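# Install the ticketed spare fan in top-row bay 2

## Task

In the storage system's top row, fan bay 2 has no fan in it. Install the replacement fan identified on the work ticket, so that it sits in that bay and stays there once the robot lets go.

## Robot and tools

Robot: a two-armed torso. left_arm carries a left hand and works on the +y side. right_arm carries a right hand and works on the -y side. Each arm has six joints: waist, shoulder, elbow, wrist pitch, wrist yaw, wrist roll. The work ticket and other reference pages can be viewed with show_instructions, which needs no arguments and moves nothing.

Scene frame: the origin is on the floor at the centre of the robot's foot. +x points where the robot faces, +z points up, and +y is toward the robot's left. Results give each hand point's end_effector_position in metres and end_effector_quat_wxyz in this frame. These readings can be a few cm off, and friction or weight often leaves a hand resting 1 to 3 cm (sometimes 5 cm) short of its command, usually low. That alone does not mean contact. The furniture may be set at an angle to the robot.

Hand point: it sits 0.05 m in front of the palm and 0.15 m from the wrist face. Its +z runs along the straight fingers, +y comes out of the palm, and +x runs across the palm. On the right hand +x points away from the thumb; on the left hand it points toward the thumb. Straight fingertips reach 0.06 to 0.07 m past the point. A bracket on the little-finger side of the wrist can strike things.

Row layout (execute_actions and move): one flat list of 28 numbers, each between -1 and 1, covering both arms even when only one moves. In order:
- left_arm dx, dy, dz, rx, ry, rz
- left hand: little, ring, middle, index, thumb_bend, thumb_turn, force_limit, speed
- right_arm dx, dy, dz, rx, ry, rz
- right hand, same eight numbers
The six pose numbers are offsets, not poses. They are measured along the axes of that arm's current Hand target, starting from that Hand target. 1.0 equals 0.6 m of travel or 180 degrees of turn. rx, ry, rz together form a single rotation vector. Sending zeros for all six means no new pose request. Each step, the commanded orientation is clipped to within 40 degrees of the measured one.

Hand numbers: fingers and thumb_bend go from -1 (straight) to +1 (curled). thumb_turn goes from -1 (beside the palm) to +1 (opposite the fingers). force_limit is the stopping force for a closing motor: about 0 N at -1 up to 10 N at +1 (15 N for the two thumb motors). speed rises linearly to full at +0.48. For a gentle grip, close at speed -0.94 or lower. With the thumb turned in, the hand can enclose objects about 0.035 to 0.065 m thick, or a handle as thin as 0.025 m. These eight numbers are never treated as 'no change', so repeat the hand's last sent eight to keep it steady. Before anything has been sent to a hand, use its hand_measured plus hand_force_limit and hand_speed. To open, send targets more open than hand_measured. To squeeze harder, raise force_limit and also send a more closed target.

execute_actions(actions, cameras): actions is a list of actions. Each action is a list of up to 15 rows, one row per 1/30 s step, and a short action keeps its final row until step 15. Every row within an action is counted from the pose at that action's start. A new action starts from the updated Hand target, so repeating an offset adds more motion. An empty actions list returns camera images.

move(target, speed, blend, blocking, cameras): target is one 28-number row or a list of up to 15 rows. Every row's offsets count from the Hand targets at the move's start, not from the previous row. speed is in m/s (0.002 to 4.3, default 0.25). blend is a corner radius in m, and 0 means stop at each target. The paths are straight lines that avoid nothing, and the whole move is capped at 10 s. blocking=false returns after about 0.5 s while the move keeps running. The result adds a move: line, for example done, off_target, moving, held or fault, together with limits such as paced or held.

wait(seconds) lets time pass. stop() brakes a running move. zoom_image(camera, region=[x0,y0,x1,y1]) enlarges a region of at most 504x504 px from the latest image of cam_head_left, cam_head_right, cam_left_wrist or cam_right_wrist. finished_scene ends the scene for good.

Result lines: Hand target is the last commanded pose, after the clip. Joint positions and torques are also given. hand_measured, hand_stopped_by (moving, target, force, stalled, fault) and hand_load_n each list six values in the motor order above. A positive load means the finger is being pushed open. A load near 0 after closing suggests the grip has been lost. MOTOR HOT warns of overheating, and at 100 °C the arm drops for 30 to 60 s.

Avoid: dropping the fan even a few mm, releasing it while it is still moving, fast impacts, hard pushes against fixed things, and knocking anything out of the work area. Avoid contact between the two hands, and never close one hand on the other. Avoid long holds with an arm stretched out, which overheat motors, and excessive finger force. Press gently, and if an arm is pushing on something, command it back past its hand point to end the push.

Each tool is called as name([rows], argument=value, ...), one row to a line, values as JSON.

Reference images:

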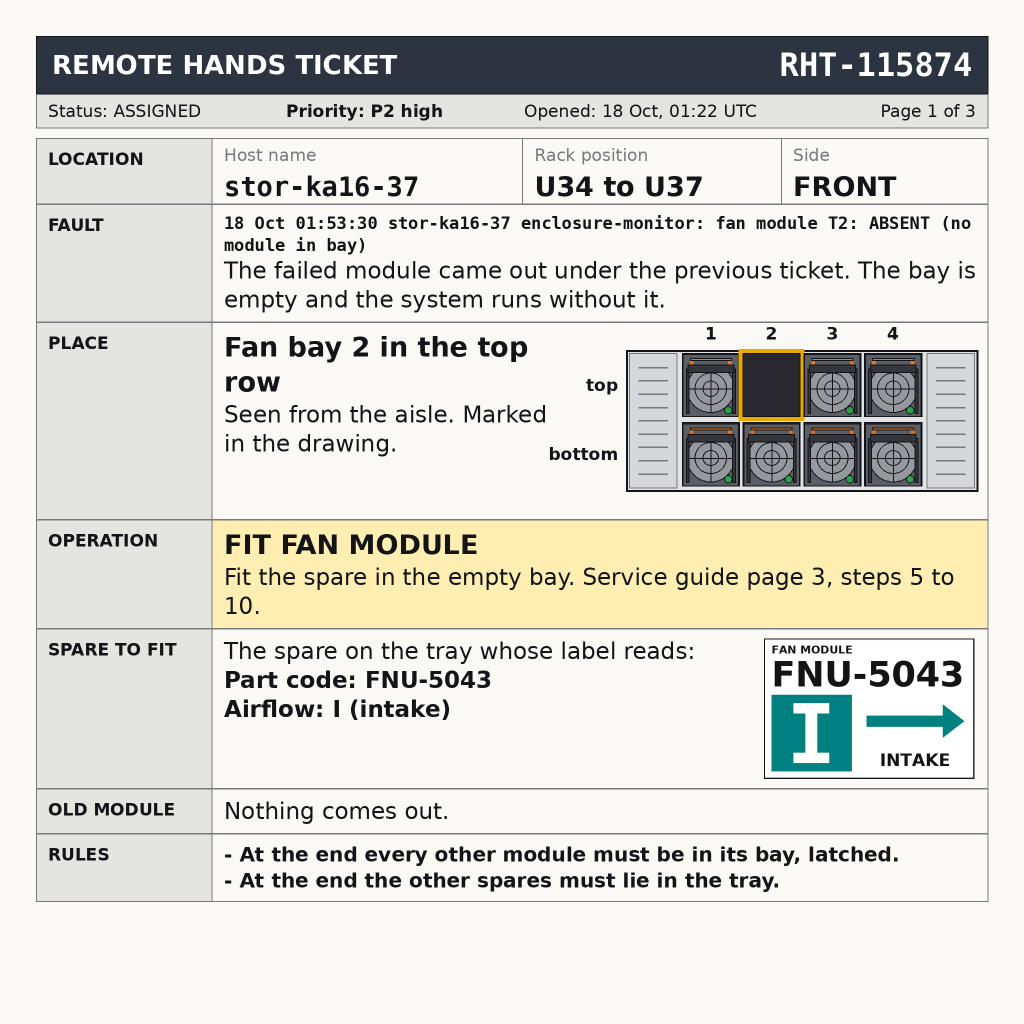

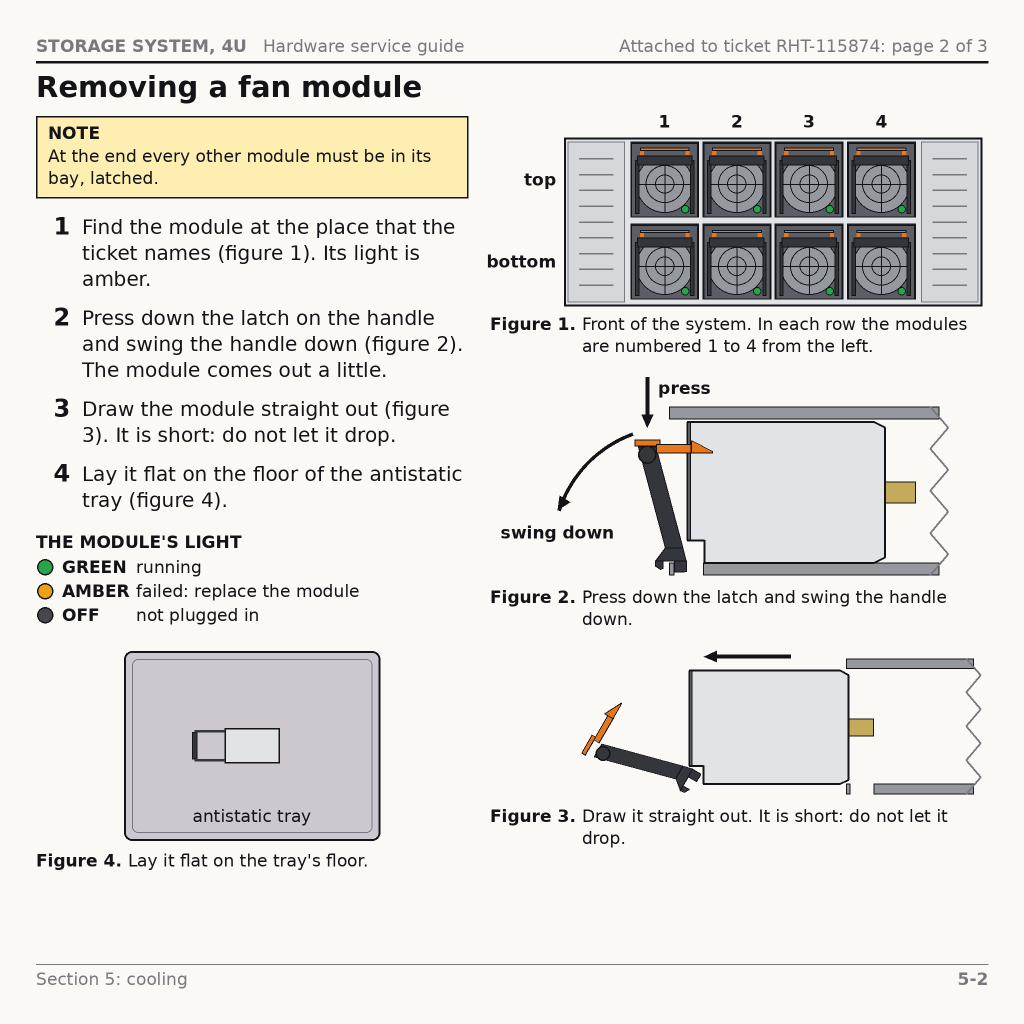

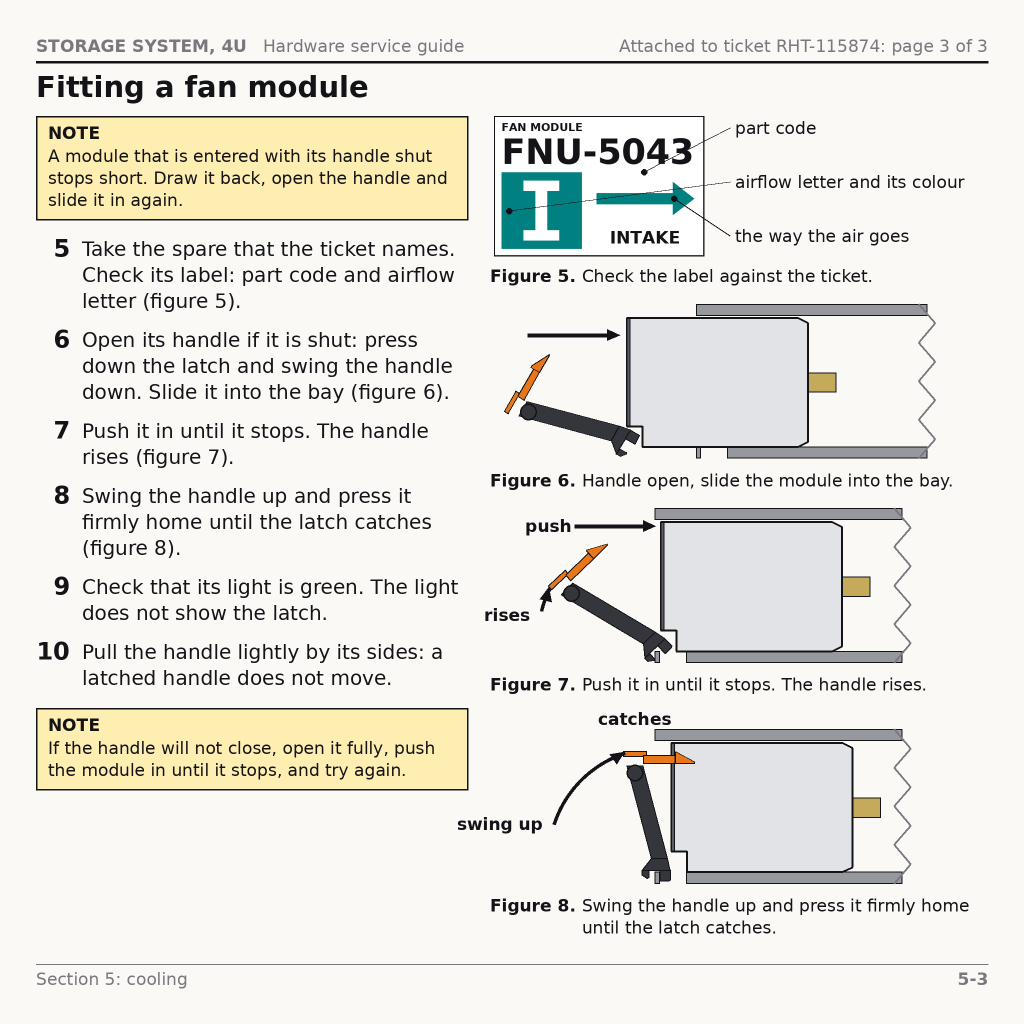

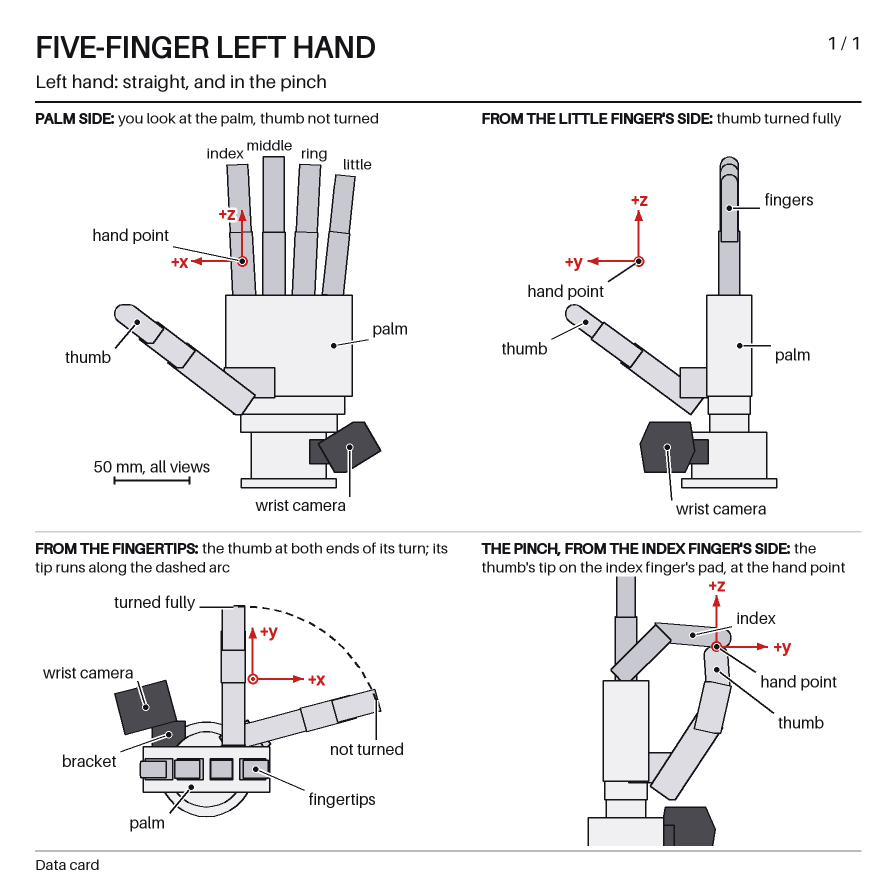

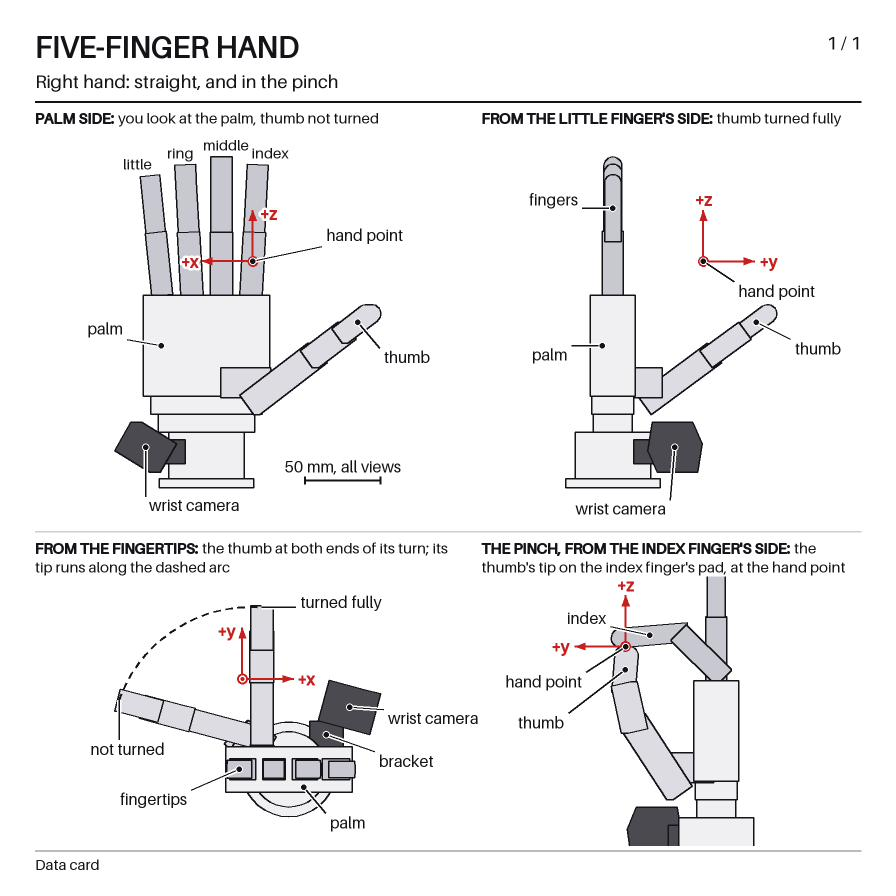

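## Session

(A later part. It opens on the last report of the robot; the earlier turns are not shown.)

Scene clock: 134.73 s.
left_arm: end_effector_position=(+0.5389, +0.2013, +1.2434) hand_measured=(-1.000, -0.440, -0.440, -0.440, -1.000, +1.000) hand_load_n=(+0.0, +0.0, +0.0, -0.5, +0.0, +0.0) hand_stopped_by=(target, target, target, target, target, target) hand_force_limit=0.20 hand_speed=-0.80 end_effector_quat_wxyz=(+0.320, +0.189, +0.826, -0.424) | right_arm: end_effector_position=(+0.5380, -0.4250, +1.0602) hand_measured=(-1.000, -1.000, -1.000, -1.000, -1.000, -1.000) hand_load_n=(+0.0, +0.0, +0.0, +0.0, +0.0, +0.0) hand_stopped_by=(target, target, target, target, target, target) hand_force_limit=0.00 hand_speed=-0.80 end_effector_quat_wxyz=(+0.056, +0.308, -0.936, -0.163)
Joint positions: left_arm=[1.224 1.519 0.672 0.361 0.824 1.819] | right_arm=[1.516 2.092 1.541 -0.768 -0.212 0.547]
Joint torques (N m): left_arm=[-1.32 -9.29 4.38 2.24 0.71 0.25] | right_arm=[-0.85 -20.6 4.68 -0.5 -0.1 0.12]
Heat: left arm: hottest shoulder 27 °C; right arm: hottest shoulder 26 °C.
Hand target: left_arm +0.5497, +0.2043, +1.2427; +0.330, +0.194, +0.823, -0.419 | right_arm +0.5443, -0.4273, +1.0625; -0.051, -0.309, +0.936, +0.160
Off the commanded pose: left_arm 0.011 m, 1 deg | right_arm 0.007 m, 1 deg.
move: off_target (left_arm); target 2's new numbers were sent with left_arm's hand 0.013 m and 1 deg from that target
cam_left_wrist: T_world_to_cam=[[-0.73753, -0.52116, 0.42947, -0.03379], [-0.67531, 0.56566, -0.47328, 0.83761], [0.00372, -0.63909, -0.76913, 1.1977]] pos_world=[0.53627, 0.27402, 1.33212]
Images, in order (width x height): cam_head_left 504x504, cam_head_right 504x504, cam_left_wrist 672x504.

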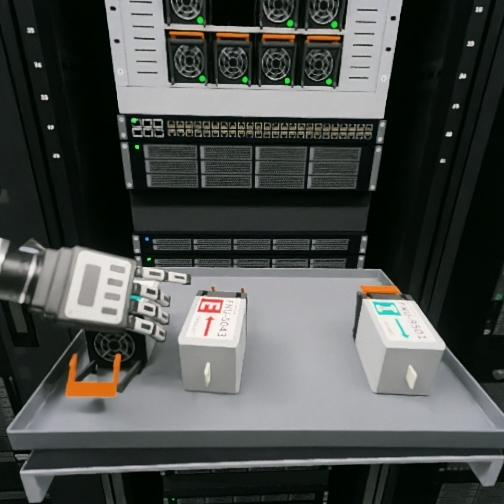

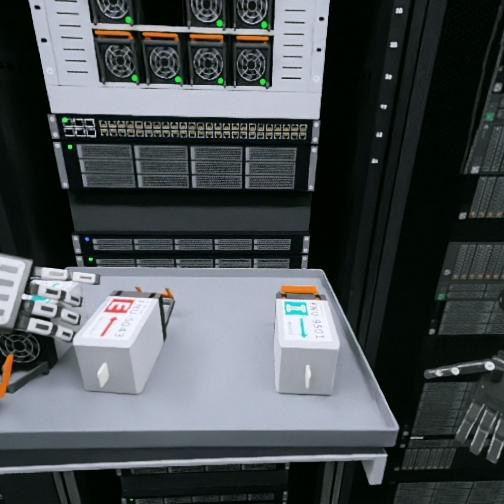

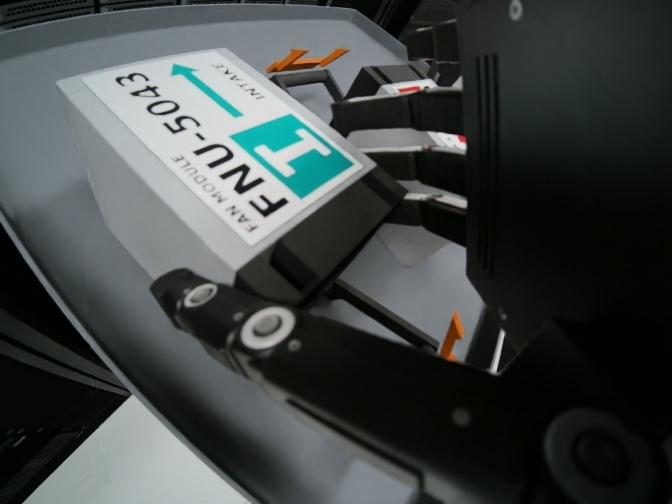

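move([
  [-0.0107,0.0135,0.0027,0,0.0338,-0.0440,-1,-0.44,-0.44,-0.44,-1,1,0.2,-0.8,0,0,0,0,0,0,-1,-1,-1,-1,-1,-1,0,-0.8],
], speed=0.05, cameras=["cam_left_wrist","cam_head_left"])

zoom_image(camera="cam_left_wrist", region=[100, 100, 480, 380])

zoom_image(camera="cam_head_left", region=[30, 240, 200, 410])

Scene clock: 140.93 s.
left_arm: end_effector_position=(+0.5470, +0.2046, +1.2357) hand_measured=(-1.000, -0.440, -0.440, -0.440, -1.000, +1.000) hand_load_n=(+0.0, +0.0, +0.0, +0.0, +0.0, +0.0) hand_stopped_by=(target, target, target, target, target, target) hand_force_limit=0.20 hand_speed=-0.80 end_effector_quat_wxyz=(+0.250, +0.161, +0.851, -0.432) | right_arm: end_effector_position=(+0.5380, -0.4250, +1.0602) hand_measured=(-1.000, -1.000, -1.000, -1.000, -1.000, -1.000) hand_load_n=(+0.0, +0.0, +0.0, +0.0, +0.0, +0.0) hand_stopped_by=(target, target, target, target, target, target) hand_force_limit=0.00 hand_speed=-0.80 end_effector_quat_wxyz=(+0.056, +0.308, -0.936, -0.163)
Joint positions: left_arm=[1.224 1.519 0.787 0.099 0.798 1.806] | right_arm=[1.516 2.092 1.541 -0.768 -0.212 0.547]
Joint torques (N m): left_arm=[-1.38 -11.93 5.56 0.95 0.61 0.05] | right_arm=[-0.67 -21.01 4.71 -0.49 -0.06 0.12]
Heat: left arm: hottest shoulder 27 °C; right arm: hottest shoulder 26 °C.
Hand target: left_arm +0.5597, +0.2073, +1.2420; +0.256, +0.159, +0.851, -0.430 | right_arm +0.5443, -0.4273, +1.0625; -0.051, -0.309, +0.936, +0.160
Off the commanded pose: left_arm 0.014 m, 1 deg | right_arm 0.007 m, 1 deg.
move: off_target (left_arm)
cam_left_wrist: T_world_to_cam=[[-0.66515, -0.52407, 0.53191, -0.18839], [-0.73635, 0.57859, -0.35074, 0.71698], [-0.12394, -0.62497, -0.77074, 1.26289]] pos_world=[0.55917, 0.27571, 1.32505]
Images, in order (width x height): cam_head_left 504x504, cam_left_wrist 672x504.

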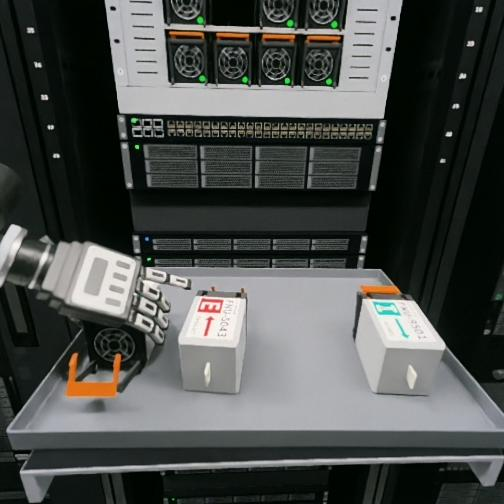

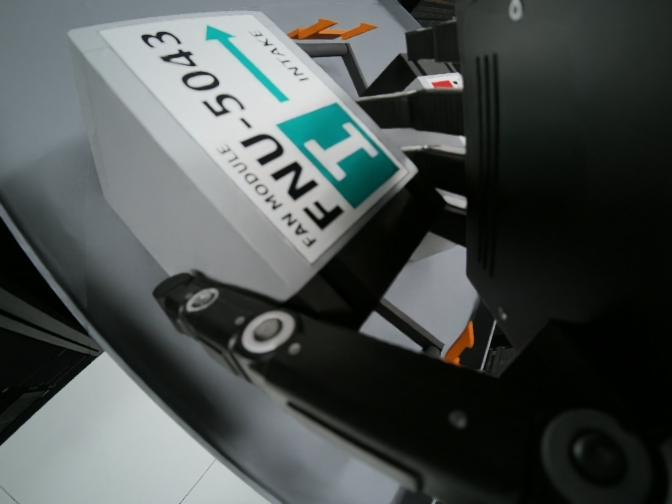

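Scaled by 1.326 from the camera's image (finer frame: 960x720).

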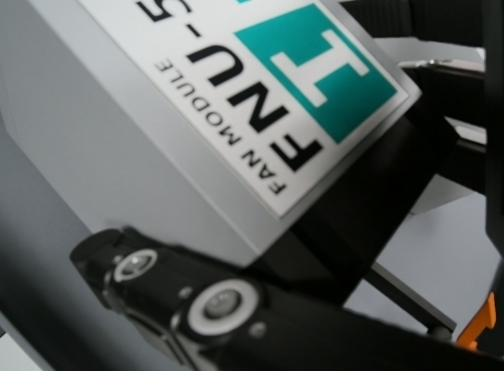

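Scaled by 2.965 from the camera's image (finer frame: 720x720).

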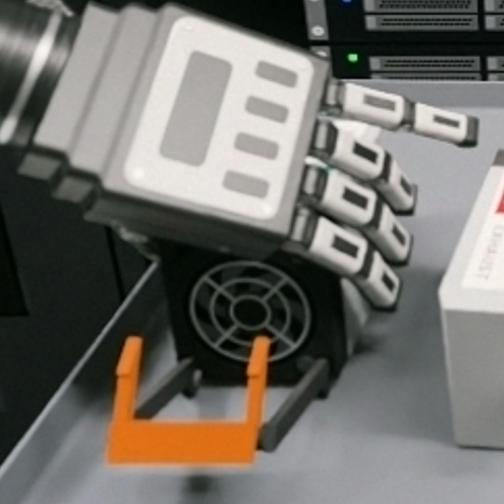

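move([
  [-0.0121,-0.0043,-0.0038,0,0,0,-1,-0.44,-0.44,-0.44,-1,1,0.2,-0.8,0,0,0,0,0,0,-1,-1,-1,-1,-1,-1,0,-0.8],
], speed=0.05)

move([
  [0,0,0,0,0,0,-1,0.1,0.1,0.1,-1,1,-0.3,-0.93,0,0,0,0,0,0,-1,-1,-1,-1,-1,-1,0,-0.8],
], speed=0.06)

move([
  [0,0,0,0,0,0,-1,0.2,0.2,0.2,-1,1,0.4,-0.93,0,0,0,0,0,0,-1,-1,-1,-1,-1,-1,0,-0.8],
], speed=0.06, cameras=["cam_left_wrist","cam_head_left"])

Scene clock: 142.83 s.
left_arm: end_effector_position=(+0.5483, +0.2055, +1.2383) hand_measured=(-1.000, -0.440, -0.440, -0.440, -1.000, +1.000) hand_load_n=(+0.0, +0.0, +0.0, +0.0, +0.0, +0.0) hand_stopped_by=(target, target, target, target, target, target) hand_force_limit=0.20 hand_speed=-0.80 end_effector_quat_wxyz=(+0.246, +0.159, +0.853, -0.432) | right_arm: end_effector_position=(+0.5380, -0.4250, +1.0602) hand_measured=(-1.000, -1.000, -1.000, -1.000, -1.000, -1.000) hand_load_n=(+0.0, +0.0, +0.0, +0.0, +0.0, +0.0) hand_stopped_by=(target, target, target, target, target, target) hand_force_limit=0.00 hand_speed=-0.80 end_effector_quat_wxyz=(+0.056, +0.308, -0.936, -0.163)
Joint positions: left_arm=[1.224 1.512 0.794 0.076 0.796 1.803] | right_arm=[1.516 2.092 1.541 -0.768 -0.212 0.547]
Joint torques (N m): left_arm=[-2.14 -12.04 5.74 0.9 0.61 0.02] | right_arm=[-0.97 -21.01 4.63 -0.65 -0.1 0.09]
Heat: left arm: hottest shoulder 27 °C; right arm: hottest shoulder 26 °C.
Hand target: left_arm +0.5638, +0.2073, +1.2490; +0.256, +0.159, +0.851, -0.430 | right_arm +0.5443, -0.4273, +1.0625; -0.051, -0.309, +0.936, +0.160
Off the commanded pose: left_arm 0.019 m, 1 deg | right_arm 0.007 m, 1 deg.
move: off_target (left_arm)

Scene clock: 144.43 s.
left_arm: end_effector_position=(+0.5468, +0.2049, +1.2380) hand_measured=(-1.000, -0.180, -0.200, -0.192, -1.000, +1.000) hand_load_n=(+0.0, +3.5, +2.0, +5.0, +0.5, +1.5) hand_stopped_by=(target, force, force, force, target, target) hand_force_limit=-0.30 hand_speed=-0.93 end_effector_quat_wxyz=(+0.243, +0.157, +0.854, -0.433) | right_arm: end_effector_position=(+0.5380, -0.4250, +1.0602) hand_measured=(-1.000, -1.000, -1.000, -1.000, -1.000, -1.000) hand_load_n=(+0.5, +0.0, +0.0, +0.0, +0.0, +0.0) hand_stopped_by=(target, target, target, target, target, target) hand_force_limit=0.00 hand_speed=-0.80 end_effector_quat_wxyz=(+0.056, +0.308, -0.936, -0.163)
Joint positions: left_arm=[1.223 1.512 0.794 0.072 0.796 1.8] | right_arm=[1.516 2.092 1.541 -0.768 -0.212 0.547]
Joint torques (N m): left_arm=[-2.37 -11.93 5.78 1.37 0.58 0.1] | right_arm=[-1.03 -20.6 4.86 -0.61 -0.1 0.11]
Heat: left arm: hottest shoulder 27 °C; right arm: hottest shoulder 26 °C.
Hand target: left_arm +0.5637, +0.2072, +1.2491; +0.256, +0.159, +0.851, -0.430 | right_arm +0.5443, -0.4273, +1.0625; -0.051, -0.309, +0.936, +0.160
Off the commanded pose: left_arm 0.020 m, 2 deg | right_arm 0.007 m, 1 deg.
move: done

Scene clock: 144.93 s.
left_arm: end_effector_position=(+0.5468, +0.2046, +1.2382) hand_measured=(-1.000, -0.156, -0.182, -0.188, -1.000, +1.000) hand_load_n=(+0.0, +7.5, +5.5, +3.5, +1.0, +4.0) hand_stopped_by=(target, force, force, force, target, target) hand_force_limit=0.40 hand_speed=-0.93 end_effector_quat_wxyz=(+0.243, +0.157, +0.853, -0.434) | right_arm: end_effector_position=(+0.5380, -0.4250, +1.0602) hand_measured=(-1.000, -1.000, -1.000, -1.000, -1.000, -1.000) hand_load_n=(+0.0, +0.0, +0.0, +0.0, +0.0, +0.0) hand_stopped_by=(target, target, target, target, target, target) hand_force_limit=0.00 hand_speed=-0.80 end_effector_quat_wxyz=(+0.056, +0.308, -0.936, -0.163)
Joint positions: left_arm=[1.223 1.512 0.794 0.072 0.798 1.8] | right_arm=[1.516 2.092 1.541 -0.768 -0.212 0.547]
Joint torques (N m): left_arm=[-1.96 -11.87 5.75 1.21 0.51 0.09] | right_arm=[-0.38 -21.25 4.72 -0.65 -0.05 0.1]
Heat: left arm: hottest shoulder 27 °C; right arm: hottest shoulder 26 °C.
Hand target: left_arm +0.5637, +0.2072, +1.2491; +0.256, +0.159, +0.851, -0.430 | right_arm +0.5443, -0.4273, +1.0625; -0.051, -0.309, +0.936, +0.160
Off the commanded pose: left_arm 0.020 m, 2 deg | right_arm 0.007 m, 1 deg.
move: done
cam_left_wrist: T_world_to_cam=[[-0.65567, -0.52313, 0.54445, -0.21081], [-0.74254, 0.57748, -0.33935, 0.70712], [-0.13689, -0.62678, -0.76708, 1.26765]] pos_world=[0.56037, 0.27591, 1.32713]
Images, in order (width x height): cam_head_left 504x504, cam_left_wrist 672x504.

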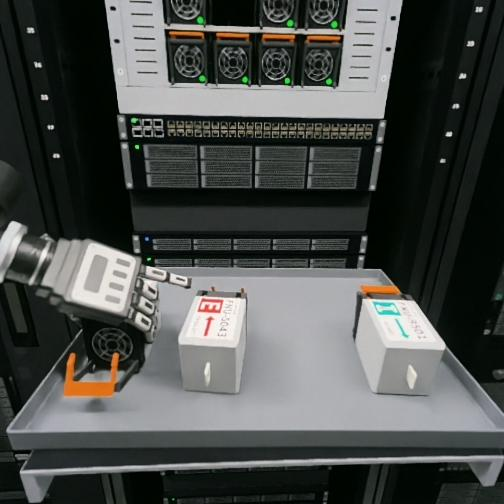

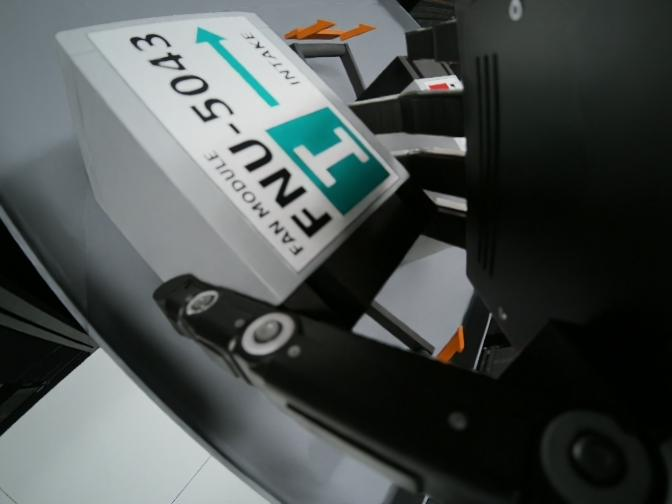

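move([
  [0,0,0,0,0,0,-1,0.2,0.3,0.3,-1,1,0.4,-0.93,0,0,0,0,0,0,-1,-1,-1,-1,-1,-1,0,-0.8],
], speed=0.06)

move([
  [-0.0383,-0.0433,-0.0333,0,0,0,-1,0.2,0.3,0.3,-1,1,0.4,-0.93,0,0,0,0,0,0,-1,-1,-1,-1,-1,-1,0,-0.8],
], speed=0.05, cameras=["cam_left_wrist","cam_head_left"])

zoom_image(camera="cam_head_left", region=[30, 240, 200, 410])

Scene clock: 146.07 s.
left_arm: end_effector_position=(+0.5467, +0.2044, +1.2384) hand_measured=(-1.000, -0.156, -0.178, -0.176, -1.000, +1.000) hand_load_n=(+0.5, +6.0, +6.5, +8.0, +1.0, +3.0) hand_stopped_by=(target, force, force, force, target, target) hand_force_limit=0.40 hand_speed=-0.93 end_effector_quat_wxyz=(+0.243, +0.157, +0.853, -0.435) | right_arm: end_effector_position=(+0.5380, -0.4250, +1.0602) hand_measured=(-1.000, -1.000, -1.000, -1.000, -1.000, -1.000) hand_load_n=(+0.0, +0.0, +0.0, +0.0, -0.5, +0.0) hand_stopped_by=(target, target, target, target, target, target) hand_force_limit=0.00 hand_speed=-0.80 end_effector_quat_wxyz=(+0.056, +0.308, -0.936, -0.163)
Joint positions: left_arm=[1.223 1.512 0.794 0.072 0.799 1.8] | right_arm=[1.516 2.092 1.541 -0.768 -0.212 0.547]
Joint torques (N m): left_arm=[-2.2 -12.22 5.63 1.31 0.46 0.09] | right_arm=[-0.32 -20.95 4.68 -0.57 -0.1 0.1]
Heat: left arm: hottest shoulder 27 °C; right arm: hottest shoulder 26 °C.
Hand target: left_arm +0.5638, +0.2073, +1.2491; +0.256, +0.159, +0.851, -0.430 | right_arm +0.5443, -0.4273, +1.0625; -0.051, -0.309, +0.936, +0.160
Off the commanded pose: left_arm 0.020 m, 2 deg | right_arm 0.007 m, 1 deg.
move: done

Scene clock: 147.47 s.
left_arm: end_effector_position=(+0.5481, +0.2125, +1.2666) hand_measured=(-1.000, -0.156, -0.178, -0.176, -1.000, +1.000) hand_load_n=(+0.0, +0.0, +1.5, +3.5, +0.5, +2.0) hand_stopped_by=(target, force, force, force, target, target) hand_force_limit=0.40 hand_speed=-0.93 end_effector_quat_wxyz=(+0.236, +0.147, +0.860, -0.428) | right_arm: end_effector_position=(+0.5380, -0.4250, +1.0602) hand_measured=(-1.000, -1.000, -1.000, -1.000, -1.000, -1.000) hand_load_n=(+0.0, +0.0, +0.0, +0.0, +0.0, +0.0) hand_stopped_by=(target, target, target, target, target, target) hand_force_limit=0.00 hand_speed=-0.80 end_effector_quat_wxyz=(+0.056, +0.308, -0.936, -0.163)
Joint positions: left_arm=[1.221 1.422 0.794 -0.023 0.774 1.779] | right_arm=[1.516 2.092 1.541 -0.768 -0.212 0.547]
Joint torques (N m): left_arm=[-2.84 -13.33 5.64 1.46 0.93 0.13] | right_arm=[-1.2 -21.25 4.56 -0.66 -0.11 0.08]
Heat: left arm: hottest shoulder 27 °C; right arm: hottest shoulder 26 °C.
Hand target: left_arm +0.5637, +0.2072, +1.2891; +0.256, +0.159, +0.851, -0.430 | right_arm +0.5443, -0.4273, +1.0625; -0.051, -0.309, +0.936, +0.160
Off the commanded pose: left_arm 0.028 m, 3 deg | right_arm 0.007 m, 1 deg.
move: off_target (left_arm)
cam_left_wrist: T_world_to_cam=[[-0.63445, -0.5421, 0.55099, -0.23713], [-0.75942, 0.57, -0.31364, 0.69158], [-0.14404, -0.61743, -0.77333, 1.30442]] pos_world=[0.56265, 0.28263, 1.35631]
Images, in order (width x height): cam_head_left 504x504, cam_left_wrist 672x504.

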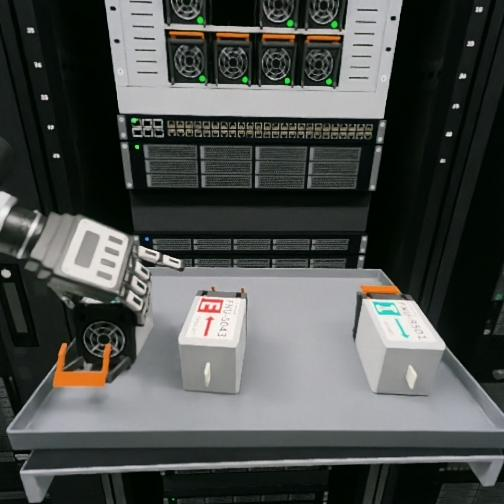

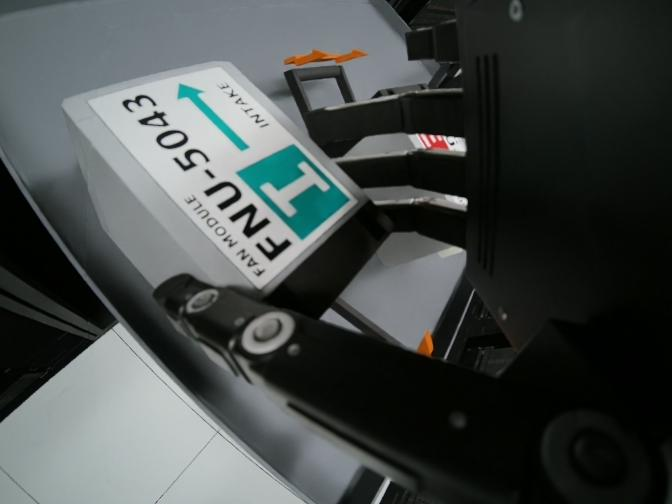

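Scaled by 2.965 from the camera's image (finer frame: 720x720).

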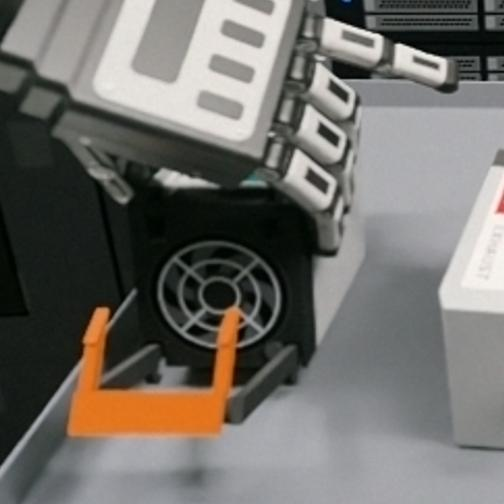

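move([
  [0.0383,0.0433,0.0333,0,0,0,-1,0.2,0.3,0.3,-1,1,0.4,-0.93,0,0,0,0,0,0,-1,-1,-1,-1,-1,-1,0,-0.8],
  [0.0383,0.0433,0.0333,0,0,0,-1,-0.5,-0.44,-0.44,-1,1,0.2,-0.8,0,0,0,0,0,0,-1,-1,-1,-1,-1,-1,0,-0.8],
], speed=0.04, cameras=["cam_left_wrist","cam_head_left"])

zoom_image(camera="cam_left_wrist", region=[20, 0, 240, 160])

zoom_image(camera="cam_left_wrist", region=[220, 110, 470, 310])

Scene clock: 152.63 s.
left_arm: end_effector_position=(+0.5520, +0.2071, +1.2497) hand_measured=(-1.000, -0.500, -0.440, -0.440, -1.000, +1.000) hand_load_n=(+0.0, +0.0, +0.0, +0.0, +0.0, +0.0) hand_stopped_by=(target, target, target, target, target, target) hand_force_limit=0.20 hand_speed=-0.80 end_effector_quat_wxyz=(+0.246, +0.153, +0.854, -0.432) | right_arm: end_effector_position=(+0.5380, -0.4250, +1.0602) hand_measured=(-1.000, -1.000, -1.000, -1.000, -1.000, -1.000) hand_load_n=(+0.0, +0.0, +0.0, +0.0, +0.0, +0.0) hand_stopped_by=(target, target, target, target, target, target) hand_force_limit=0.00 hand_speed=-0.80 end_effector_quat_wxyz=(+0.056, +0.308, -0.936, -0.163)
Joint positions: left_arm=[1.222 1.481 0.797 0.052 0.791 1.785] | right_arm=[1.516 2.092 1.541 -0.768 -0.212 0.547]
Joint torques (N m): left_arm=[-1.49 -10.23 5.75 2.14 0.8 0.21] | right_arm=[-0.67 -21.07 4.64 -0.68 -0.1 0.05]
Heat: left arm: hottest shoulder 27 °C; right arm: hottest shoulder 26 °C.
Hand target: left_arm +0.5637, +0.2073, +1.2490; +0.256, +0.159, +0.851, -0.430 | right_arm +0.5443, -0.4273, +1.0625; -0.051, -0.309, +0.936, +0.160
Off the commanded pose: left_arm 0.012 m, 1 deg | right_arm 0.007 m, 1 deg.
move: off_target (left_arm); target 2's new numbers were sent with left_arm's hand 0.013 m and 1 deg from that target
cam_left_wrist: T_world_to_cam=[[-0.65077, -0.53159, 0.54214, -0.21037], [-0.74838, 0.56959, -0.33983, 0.71886], [-0.12815, -0.62688, -0.7685, 1.27571]] pos_world=[0.56456, 0.27843, 1.33873]
Images, in order (width x height): cam_head_left 504x504, cam_left_wrist 672x504.

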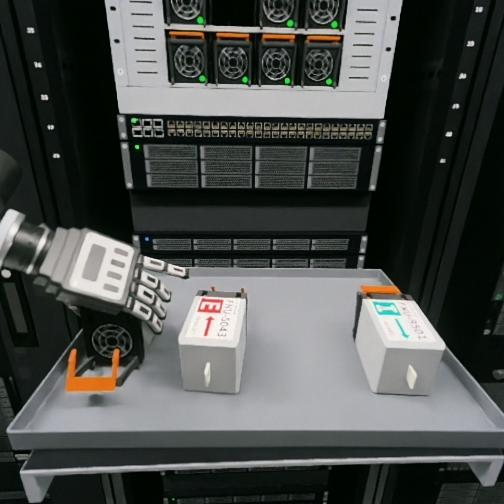

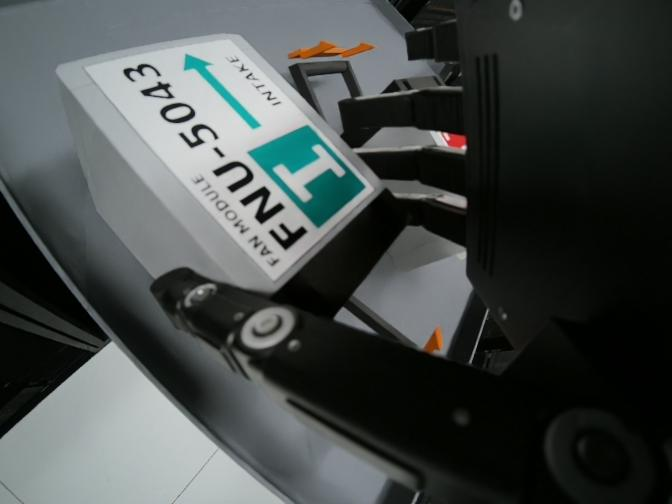

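Scaled by 2.291 from the camera's image (finer frame: 960x720).

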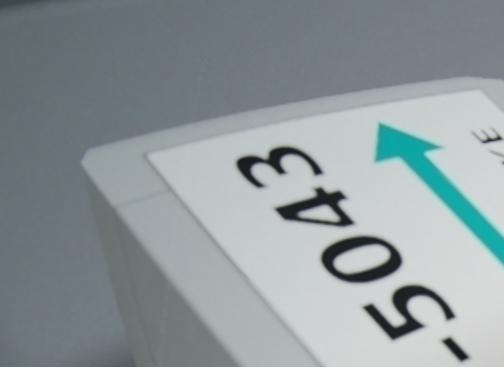

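Scaled by 2.016 from the camera's image (finer frame: 960x720).

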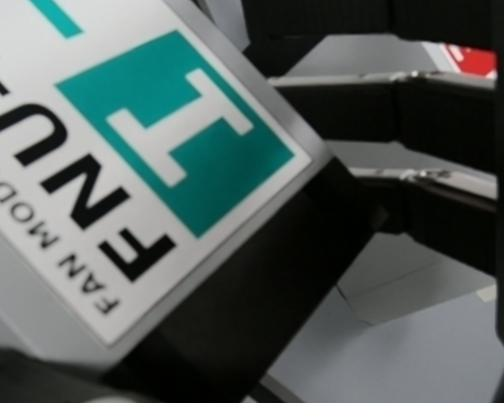

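move([
  [-0.0187,0.022,0.0062,0,0,0,-1,-0.6,-0.44,-0.44,-1,1,0.2,-0.8,0,0,0,0,0,0,-1,-1,-1,-1,-1,-1,0,-0.8],
], speed=0.05, cameras=["cam_left_wrist"])

Scene clock: 156.57 s.
left_arm: end_effector_position=(+0.5712, +0.2068, +1.2474) hand_measured=(-1.000, -0.600, -0.440, -0.440, -1.000, +1.000) hand_load_n=(+0.0, +0.0, +0.0, +0.0, +0.0, +0.0) hand_stopped_by=(target, target, target, target, target, target) hand_force_limit=0.20 hand_speed=-0.80 end_effector_quat_wxyz=(+0.253, +0.157, +0.851, -0.432) | right_arm: end_effector_position=(+0.5380, -0.4250, +1.0602) hand_measured=(-1.000, -1.000, -1.000, -1.000, -1.000, -1.000) hand_load_n=(+0.0, +0.0, +0.0, +0.0, +0.0, +0.0) hand_stopped_by=(target, target, target, target, target, target) hand_force_limit=0.00 hand_speed=-0.80 end_effector_quat_wxyz=(+0.056, +0.308, -0.936, -0.163)
Joint positions: left_arm=[1.224 1.511 0.846 0.046 0.798 1.79] | right_arm=[1.516 2.092 1.541 -0.768 -0.212 0.547]
Joint torques (N m): left_arm=[-0.97 -10.11 6.31 0.95 0.86 0.19] | right_arm=[-0.56 -21.25 4.64 -0.62 -0.08 0.08]
Heat: left arm: hottest shoulder 27 °C; right arm: hottest shoulder 26 °C.
Hand target: left_arm +0.5804, +0.2113, +1.2450; +0.256, +0.159, +0.851, -0.430 | right_arm +0.5443, -0.4273, +1.0625; -0.051, -0.309, +0.936, +0.160
Off the commanded pose: left_arm 0.011 m, 1 deg | right_arm 0.007 m, 1 deg.
move: off_target (left_arm)
cam_left_wrist: T_world_to_cam=[[-0.66036, -0.52868, 0.53331, -0.18093], [-0.74192, 0.56912, -0.35449, 0.74733], [-0.11611, -0.62977, -0.76806, 1.26935]] pos_world=[0.58236, 0.27842, 1.33635]

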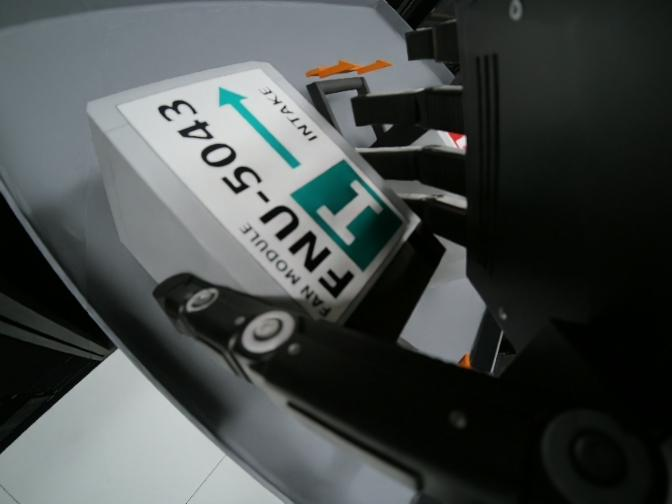

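move([
  [0,0,0,0,0,0,-1,-0.6,0.1,0.1,-1,1,-0.3,-0.93,0,0,0,0,0,0,-1,-1,-1,-1,-1,-1,0,-0.8],
], speed=0.06)

move([
  [0,0,0,0,0,0,-1,-0.6,0.2,0.2,-1,1,0.5,-0.93,0,0,0,0,0,0,-1,-1,-1,-1,-1,-1,0,-0.8],
], speed=0.06, cameras=["cam_left_wrist"])

Scene clock: 158.90 s.
left_arm: end_effector_position=(+0.5709, +0.2066, +1.2471) hand_measured=(-1.000, -0.600, -0.174, -0.180, -1.000, +1.000) hand_load_n=(+0.0, +0.0, +5.0, +4.0, +1.0, +0.5) hand_stopped_by=(target, target, force, force, target, target) hand_force_limit=-0.30 hand_speed=-0.93 end_effector_quat_wxyz=(+0.253, +0.157, +0.851, -0.433) | right_arm: end_effector_position=(+0.5380, -0.4250, +1.0602) hand_measured=(-1.000, -1.000, -1.000, -1.000, -1.000, -1.000) hand_load_n=(+0.0, +0.0, +0.0, +0.0, +0.0, +0.0) hand_stopped_by=(target, target, target, target, target, target) hand_force_limit=0.00 hand_speed=-0.80 end_effector_quat_wxyz=(+0.056, +0.308, -0.936, -0.163)
Joint positions: left_arm=[1.225 1.512 0.846 0.046 0.8 1.791] | right_arm=[1.516 2.092 1.541 -0.768 -0.212 0.547]
Joint torques (N m): left_arm=[-0.79 -9.88 6.26 1.1 0.74 0.26] | right_arm=[-0.85 -20.84 4.66 -0.64 -0.06 0.07]
Heat: left arm: hottest shoulder 27 °C; right arm: hottest shoulder 26 °C.
Hand target: left_arm +0.5804, +0.2114, +1.2449; +0.256, +0.158, +0.851, -0.430 | right_arm +0.5443, -0.4273, +1.0625; -0.051, -0.309, +0.936, +0.160
Off the commanded pose: left_arm 0.011 m, 1 deg | right_arm 0.007 m, 1 deg.
move: done

Scene clock: 159.40 s.
left_arm: end_effector_position=(+0.5708, +0.2065, +1.2470) hand_measured=(-1.000, -0.600, -0.164, -0.168, -1.000, +1.000) hand_load_n=(+0.0, +0.0, +9.5, +8.5, +1.5, +0.0) hand_stopped_by=(target, target, force, force, target, target) hand_force_limit=0.50 hand_speed=-0.93 end_effector_quat_wxyz=(+0.253, +0.157, +0.851, -0.434) | right_arm: end_effector_position=(+0.5380, -0.4250, +1.0602) hand_measured=(-1.000, -1.000, -1.000, -1.000, -1.000, -1.000) hand_load_n=(+0.0, +0.0, -0.5, +0.0, +0.0, +0.0) hand_stopped_by=(target, target, target, target, target, target) hand_force_limit=0.00 hand_speed=-0.80 end_effector_quat_wxyz=(+0.056, +0.308, -0.936, -0.163)
Joint positions: left_arm=[1.225 1.512 0.846 0.046 0.801 1.791] | right_arm=[1.516 2.092 1.541 -0.768 -0.212 0.547]
Joint torques (N m): left_arm=[-0.91 -10.52 6.3 1.09 0.73 0.25] | right_arm=[-0.67 -20.95 4.78 -0.65 -0.06 0.06]
Heat: left arm: hottest shoulder 27 °C; right arm: hottest shoulder 26 °C.
Hand target: left_arm +0.5804, +0.2114, +1.2449; +0.256, +0.158, +0.851, -0.430 | right_arm +0.5443, -0.4273, +1.0625; -0.051, -0.309, +0.936, +0.160
Off the commanded pose: left_arm 0.011 m, 1 deg | right_arm 0.007 m, 1 deg.
move: done
cam_left_wrist: T_world_to_cam=[[-0.66047, -0.52668, 0.53515, -0.18379], [-0.74157, 0.56929, -0.35495, 0.74742], [-0.11771, -0.63128, -0.76657, 1.26824]] pos_world=[0.58216, 0.27832, 1.33584]

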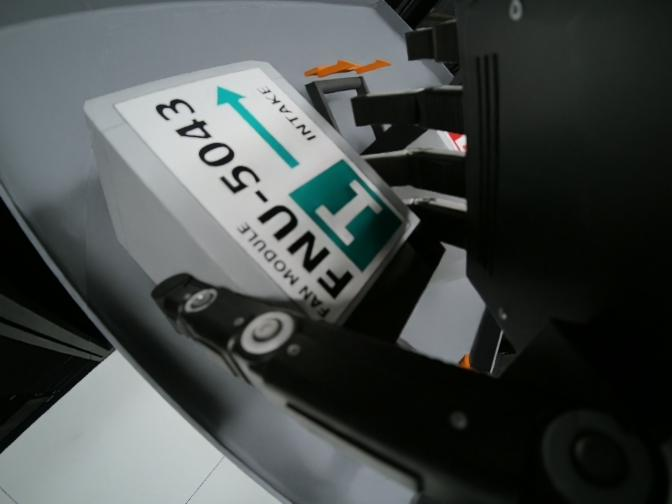

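move([
  [-0.0335,-0.0379,-0.0291,0,0,0,-1,-0.6,0.2,0.2,-1,1,0.5,-0.93,0,0,0,0,0,0,-1,-1,-1,-1,-1,-1,0,-0.8],
], speed=0.05, cameras=["cam_left_wrist","cam_head_left"])

zoom_image(camera="cam_head_left", region=[30, 240, 200, 410])

Scene clock: 161.57 s.
left_arm: end_effector_position=(+0.5638, +0.2112, +1.2559) hand_measured=(-1.000, -0.600, -0.164, -0.168, -1.000, +1.000) hand_load_n=(+0.0, +0.0, +4.5, +1.5, +0.5, +3.0) hand_stopped_by=(target, target, force, force, target, target) hand_force_limit=0.50 hand_speed=-0.93 end_effector_quat_wxyz=(+0.232, +0.148, +0.859, -0.431) | right_arm: end_effector_position=(+0.5380, -0.4250, +1.0602) hand_measured=(-1.000, -1.000, -1.000, -1.000, -1.000, -1.000) hand_load_n=(+0.0, +0.0, +0.0, +0.0, +0.0, +0.0) hand_stopped_by=(target, target, target, target, target, target) hand_force_limit=0.00 hand_speed=-0.80 end_effector_quat_wxyz=(+0.056, +0.308, -0.936, -0.163)
Joint positions: left_arm=[1.225 1.475 0.85 -0.038 0.784 1.787] | right_arm=[1.516 2.092 1.541 -0.768 -0.212 0.547]
Joint torques (N m): left_arm=[-2.26 -14.27 5.27 1.29 0.99 0.18] | right_arm=[-0.73 -21.07 4.66 -0.55 -0.08 0.06]
Heat: left arm: hottest shoulder 27 °C; right arm: hottest shoulder 26 °C.
Hand target: left_arm +0.5805, +0.2114, +1.2799; +0.256, +0.158, +0.851, -0.430 | right_arm +0.5443, -0.4273, +1.0625; -0.051, -0.309, +0.936, +0.160
Off the commanded pose: left_arm 0.029 m, 3 deg | right_arm 0.007 m, 1 deg.
move: off_target (left_arm)
cam_left_wrist: T_world_to_cam=[[-0.63517, -0.53525, 0.55683, -0.23035], [-0.75728, 0.57339, -0.31265, 0.69758], [-0.15194, -0.62026, -0.76954, 1.29785]] pos_world=[0.57915, 0.28173, 1.3451]
Images, in order (width x height): cam_head_left 504x504, cam_left_wrist 672x504.

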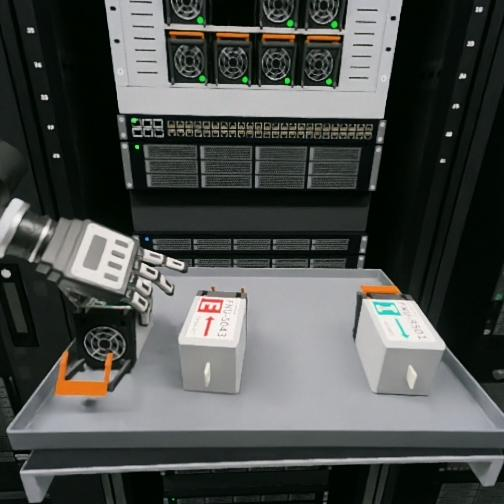

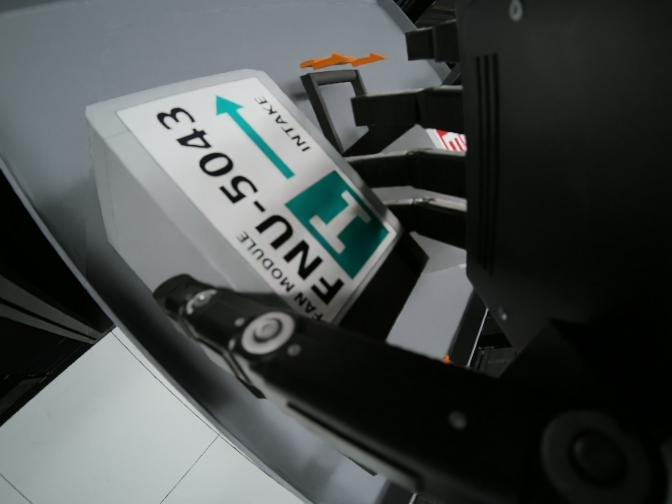

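Scaled by 2.965 from the camera's image (finer frame: 720x720).

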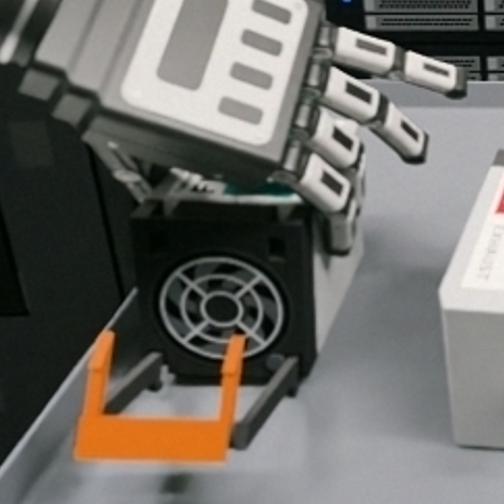

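move([
  [0,0,0,0,0,0,-1,-0.6,0.3,0.3,-1,1,0.5,-0.93,0,0,0,0,0,0,-1,-1,-1,-1,-1,-1,0,-0.8],
], speed=0.06, cameras=["cam_left_wrist"])

Scene clock: 162.67 s.
left_arm: end_effector_position=(+0.5638, +0.2112, +1.2559) hand_measured=(-1.000, -0.600, -0.152, -0.150, -1.000, +1.000) hand_load_n=(+0.0, +0.0, +8.5, +9.0, +1.5, +1.5) hand_stopped_by=(target, target, force, force, target, target) hand_force_limit=0.50 hand_speed=-0.93 end_effector_quat_wxyz=(+0.232, +0.148, +0.859, -0.431) | right_arm: end_effector_position=(+0.5380, -0.4250, +1.0602) hand_measured=(-1.000, -1.000, -1.000, -1.000, -1.000, -1.000) hand_load_n=(+0.0, +0.0, +0.0, +0.0, +0.0, +0.0) hand_stopped_by=(target, target, target, target, target, target) hand_force_limit=0.00 hand_speed=-0.80 end_effector_quat_wxyz=(+0.056, +0.308, -0.936, -0.163)
Joint positions: left_arm=[1.225 1.475 0.85 -0.038 0.784 1.787] | right_arm=[1.516 2.092 1.541 -0.768 -0.212 0.547]
Joint torques (N m): left_arm=[-2.55 -14.21 5.3 1.44 0.99 0.17] | right_arm=[-0.91 -20.78 4.64 -0.76 -0.06 0.08]
Heat: left arm: hottest shoulder 27 °C; right arm: hottest shoulder 26 °C.
Hand target: left_arm +0.5805, +0.2114, +1.2799; +0.256, +0.158, +0.851, -0.430 | right_arm +0.5443, -0.4273, +1.0625; -0.051, -0.309, +0.936, +0.160
Off the commanded pose: left_arm 0.029 m, 3 deg | right_arm 0.007 m, 1 deg.
move: done
cam_left_wrist: T_world_to_cam=[[-0.63517, -0.53525, 0.55683, -0.23035], [-0.75728, 0.57339, -0.31265, 0.69758], [-0.15194, -0.62026, -0.76954, 1.29785]] pos_world=[0.57915, 0.28173, 1.3451]

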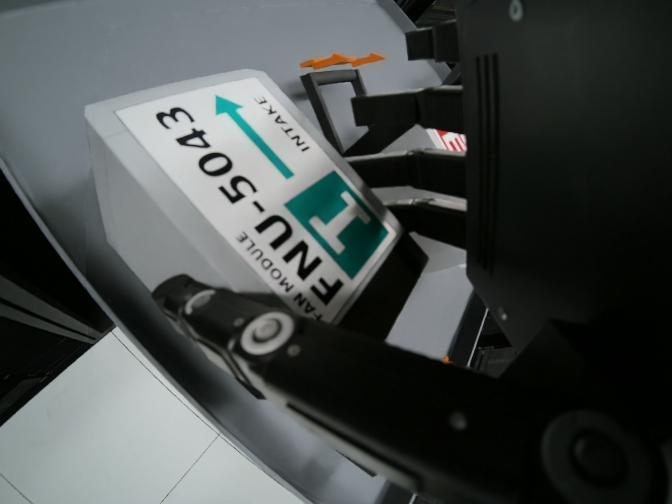

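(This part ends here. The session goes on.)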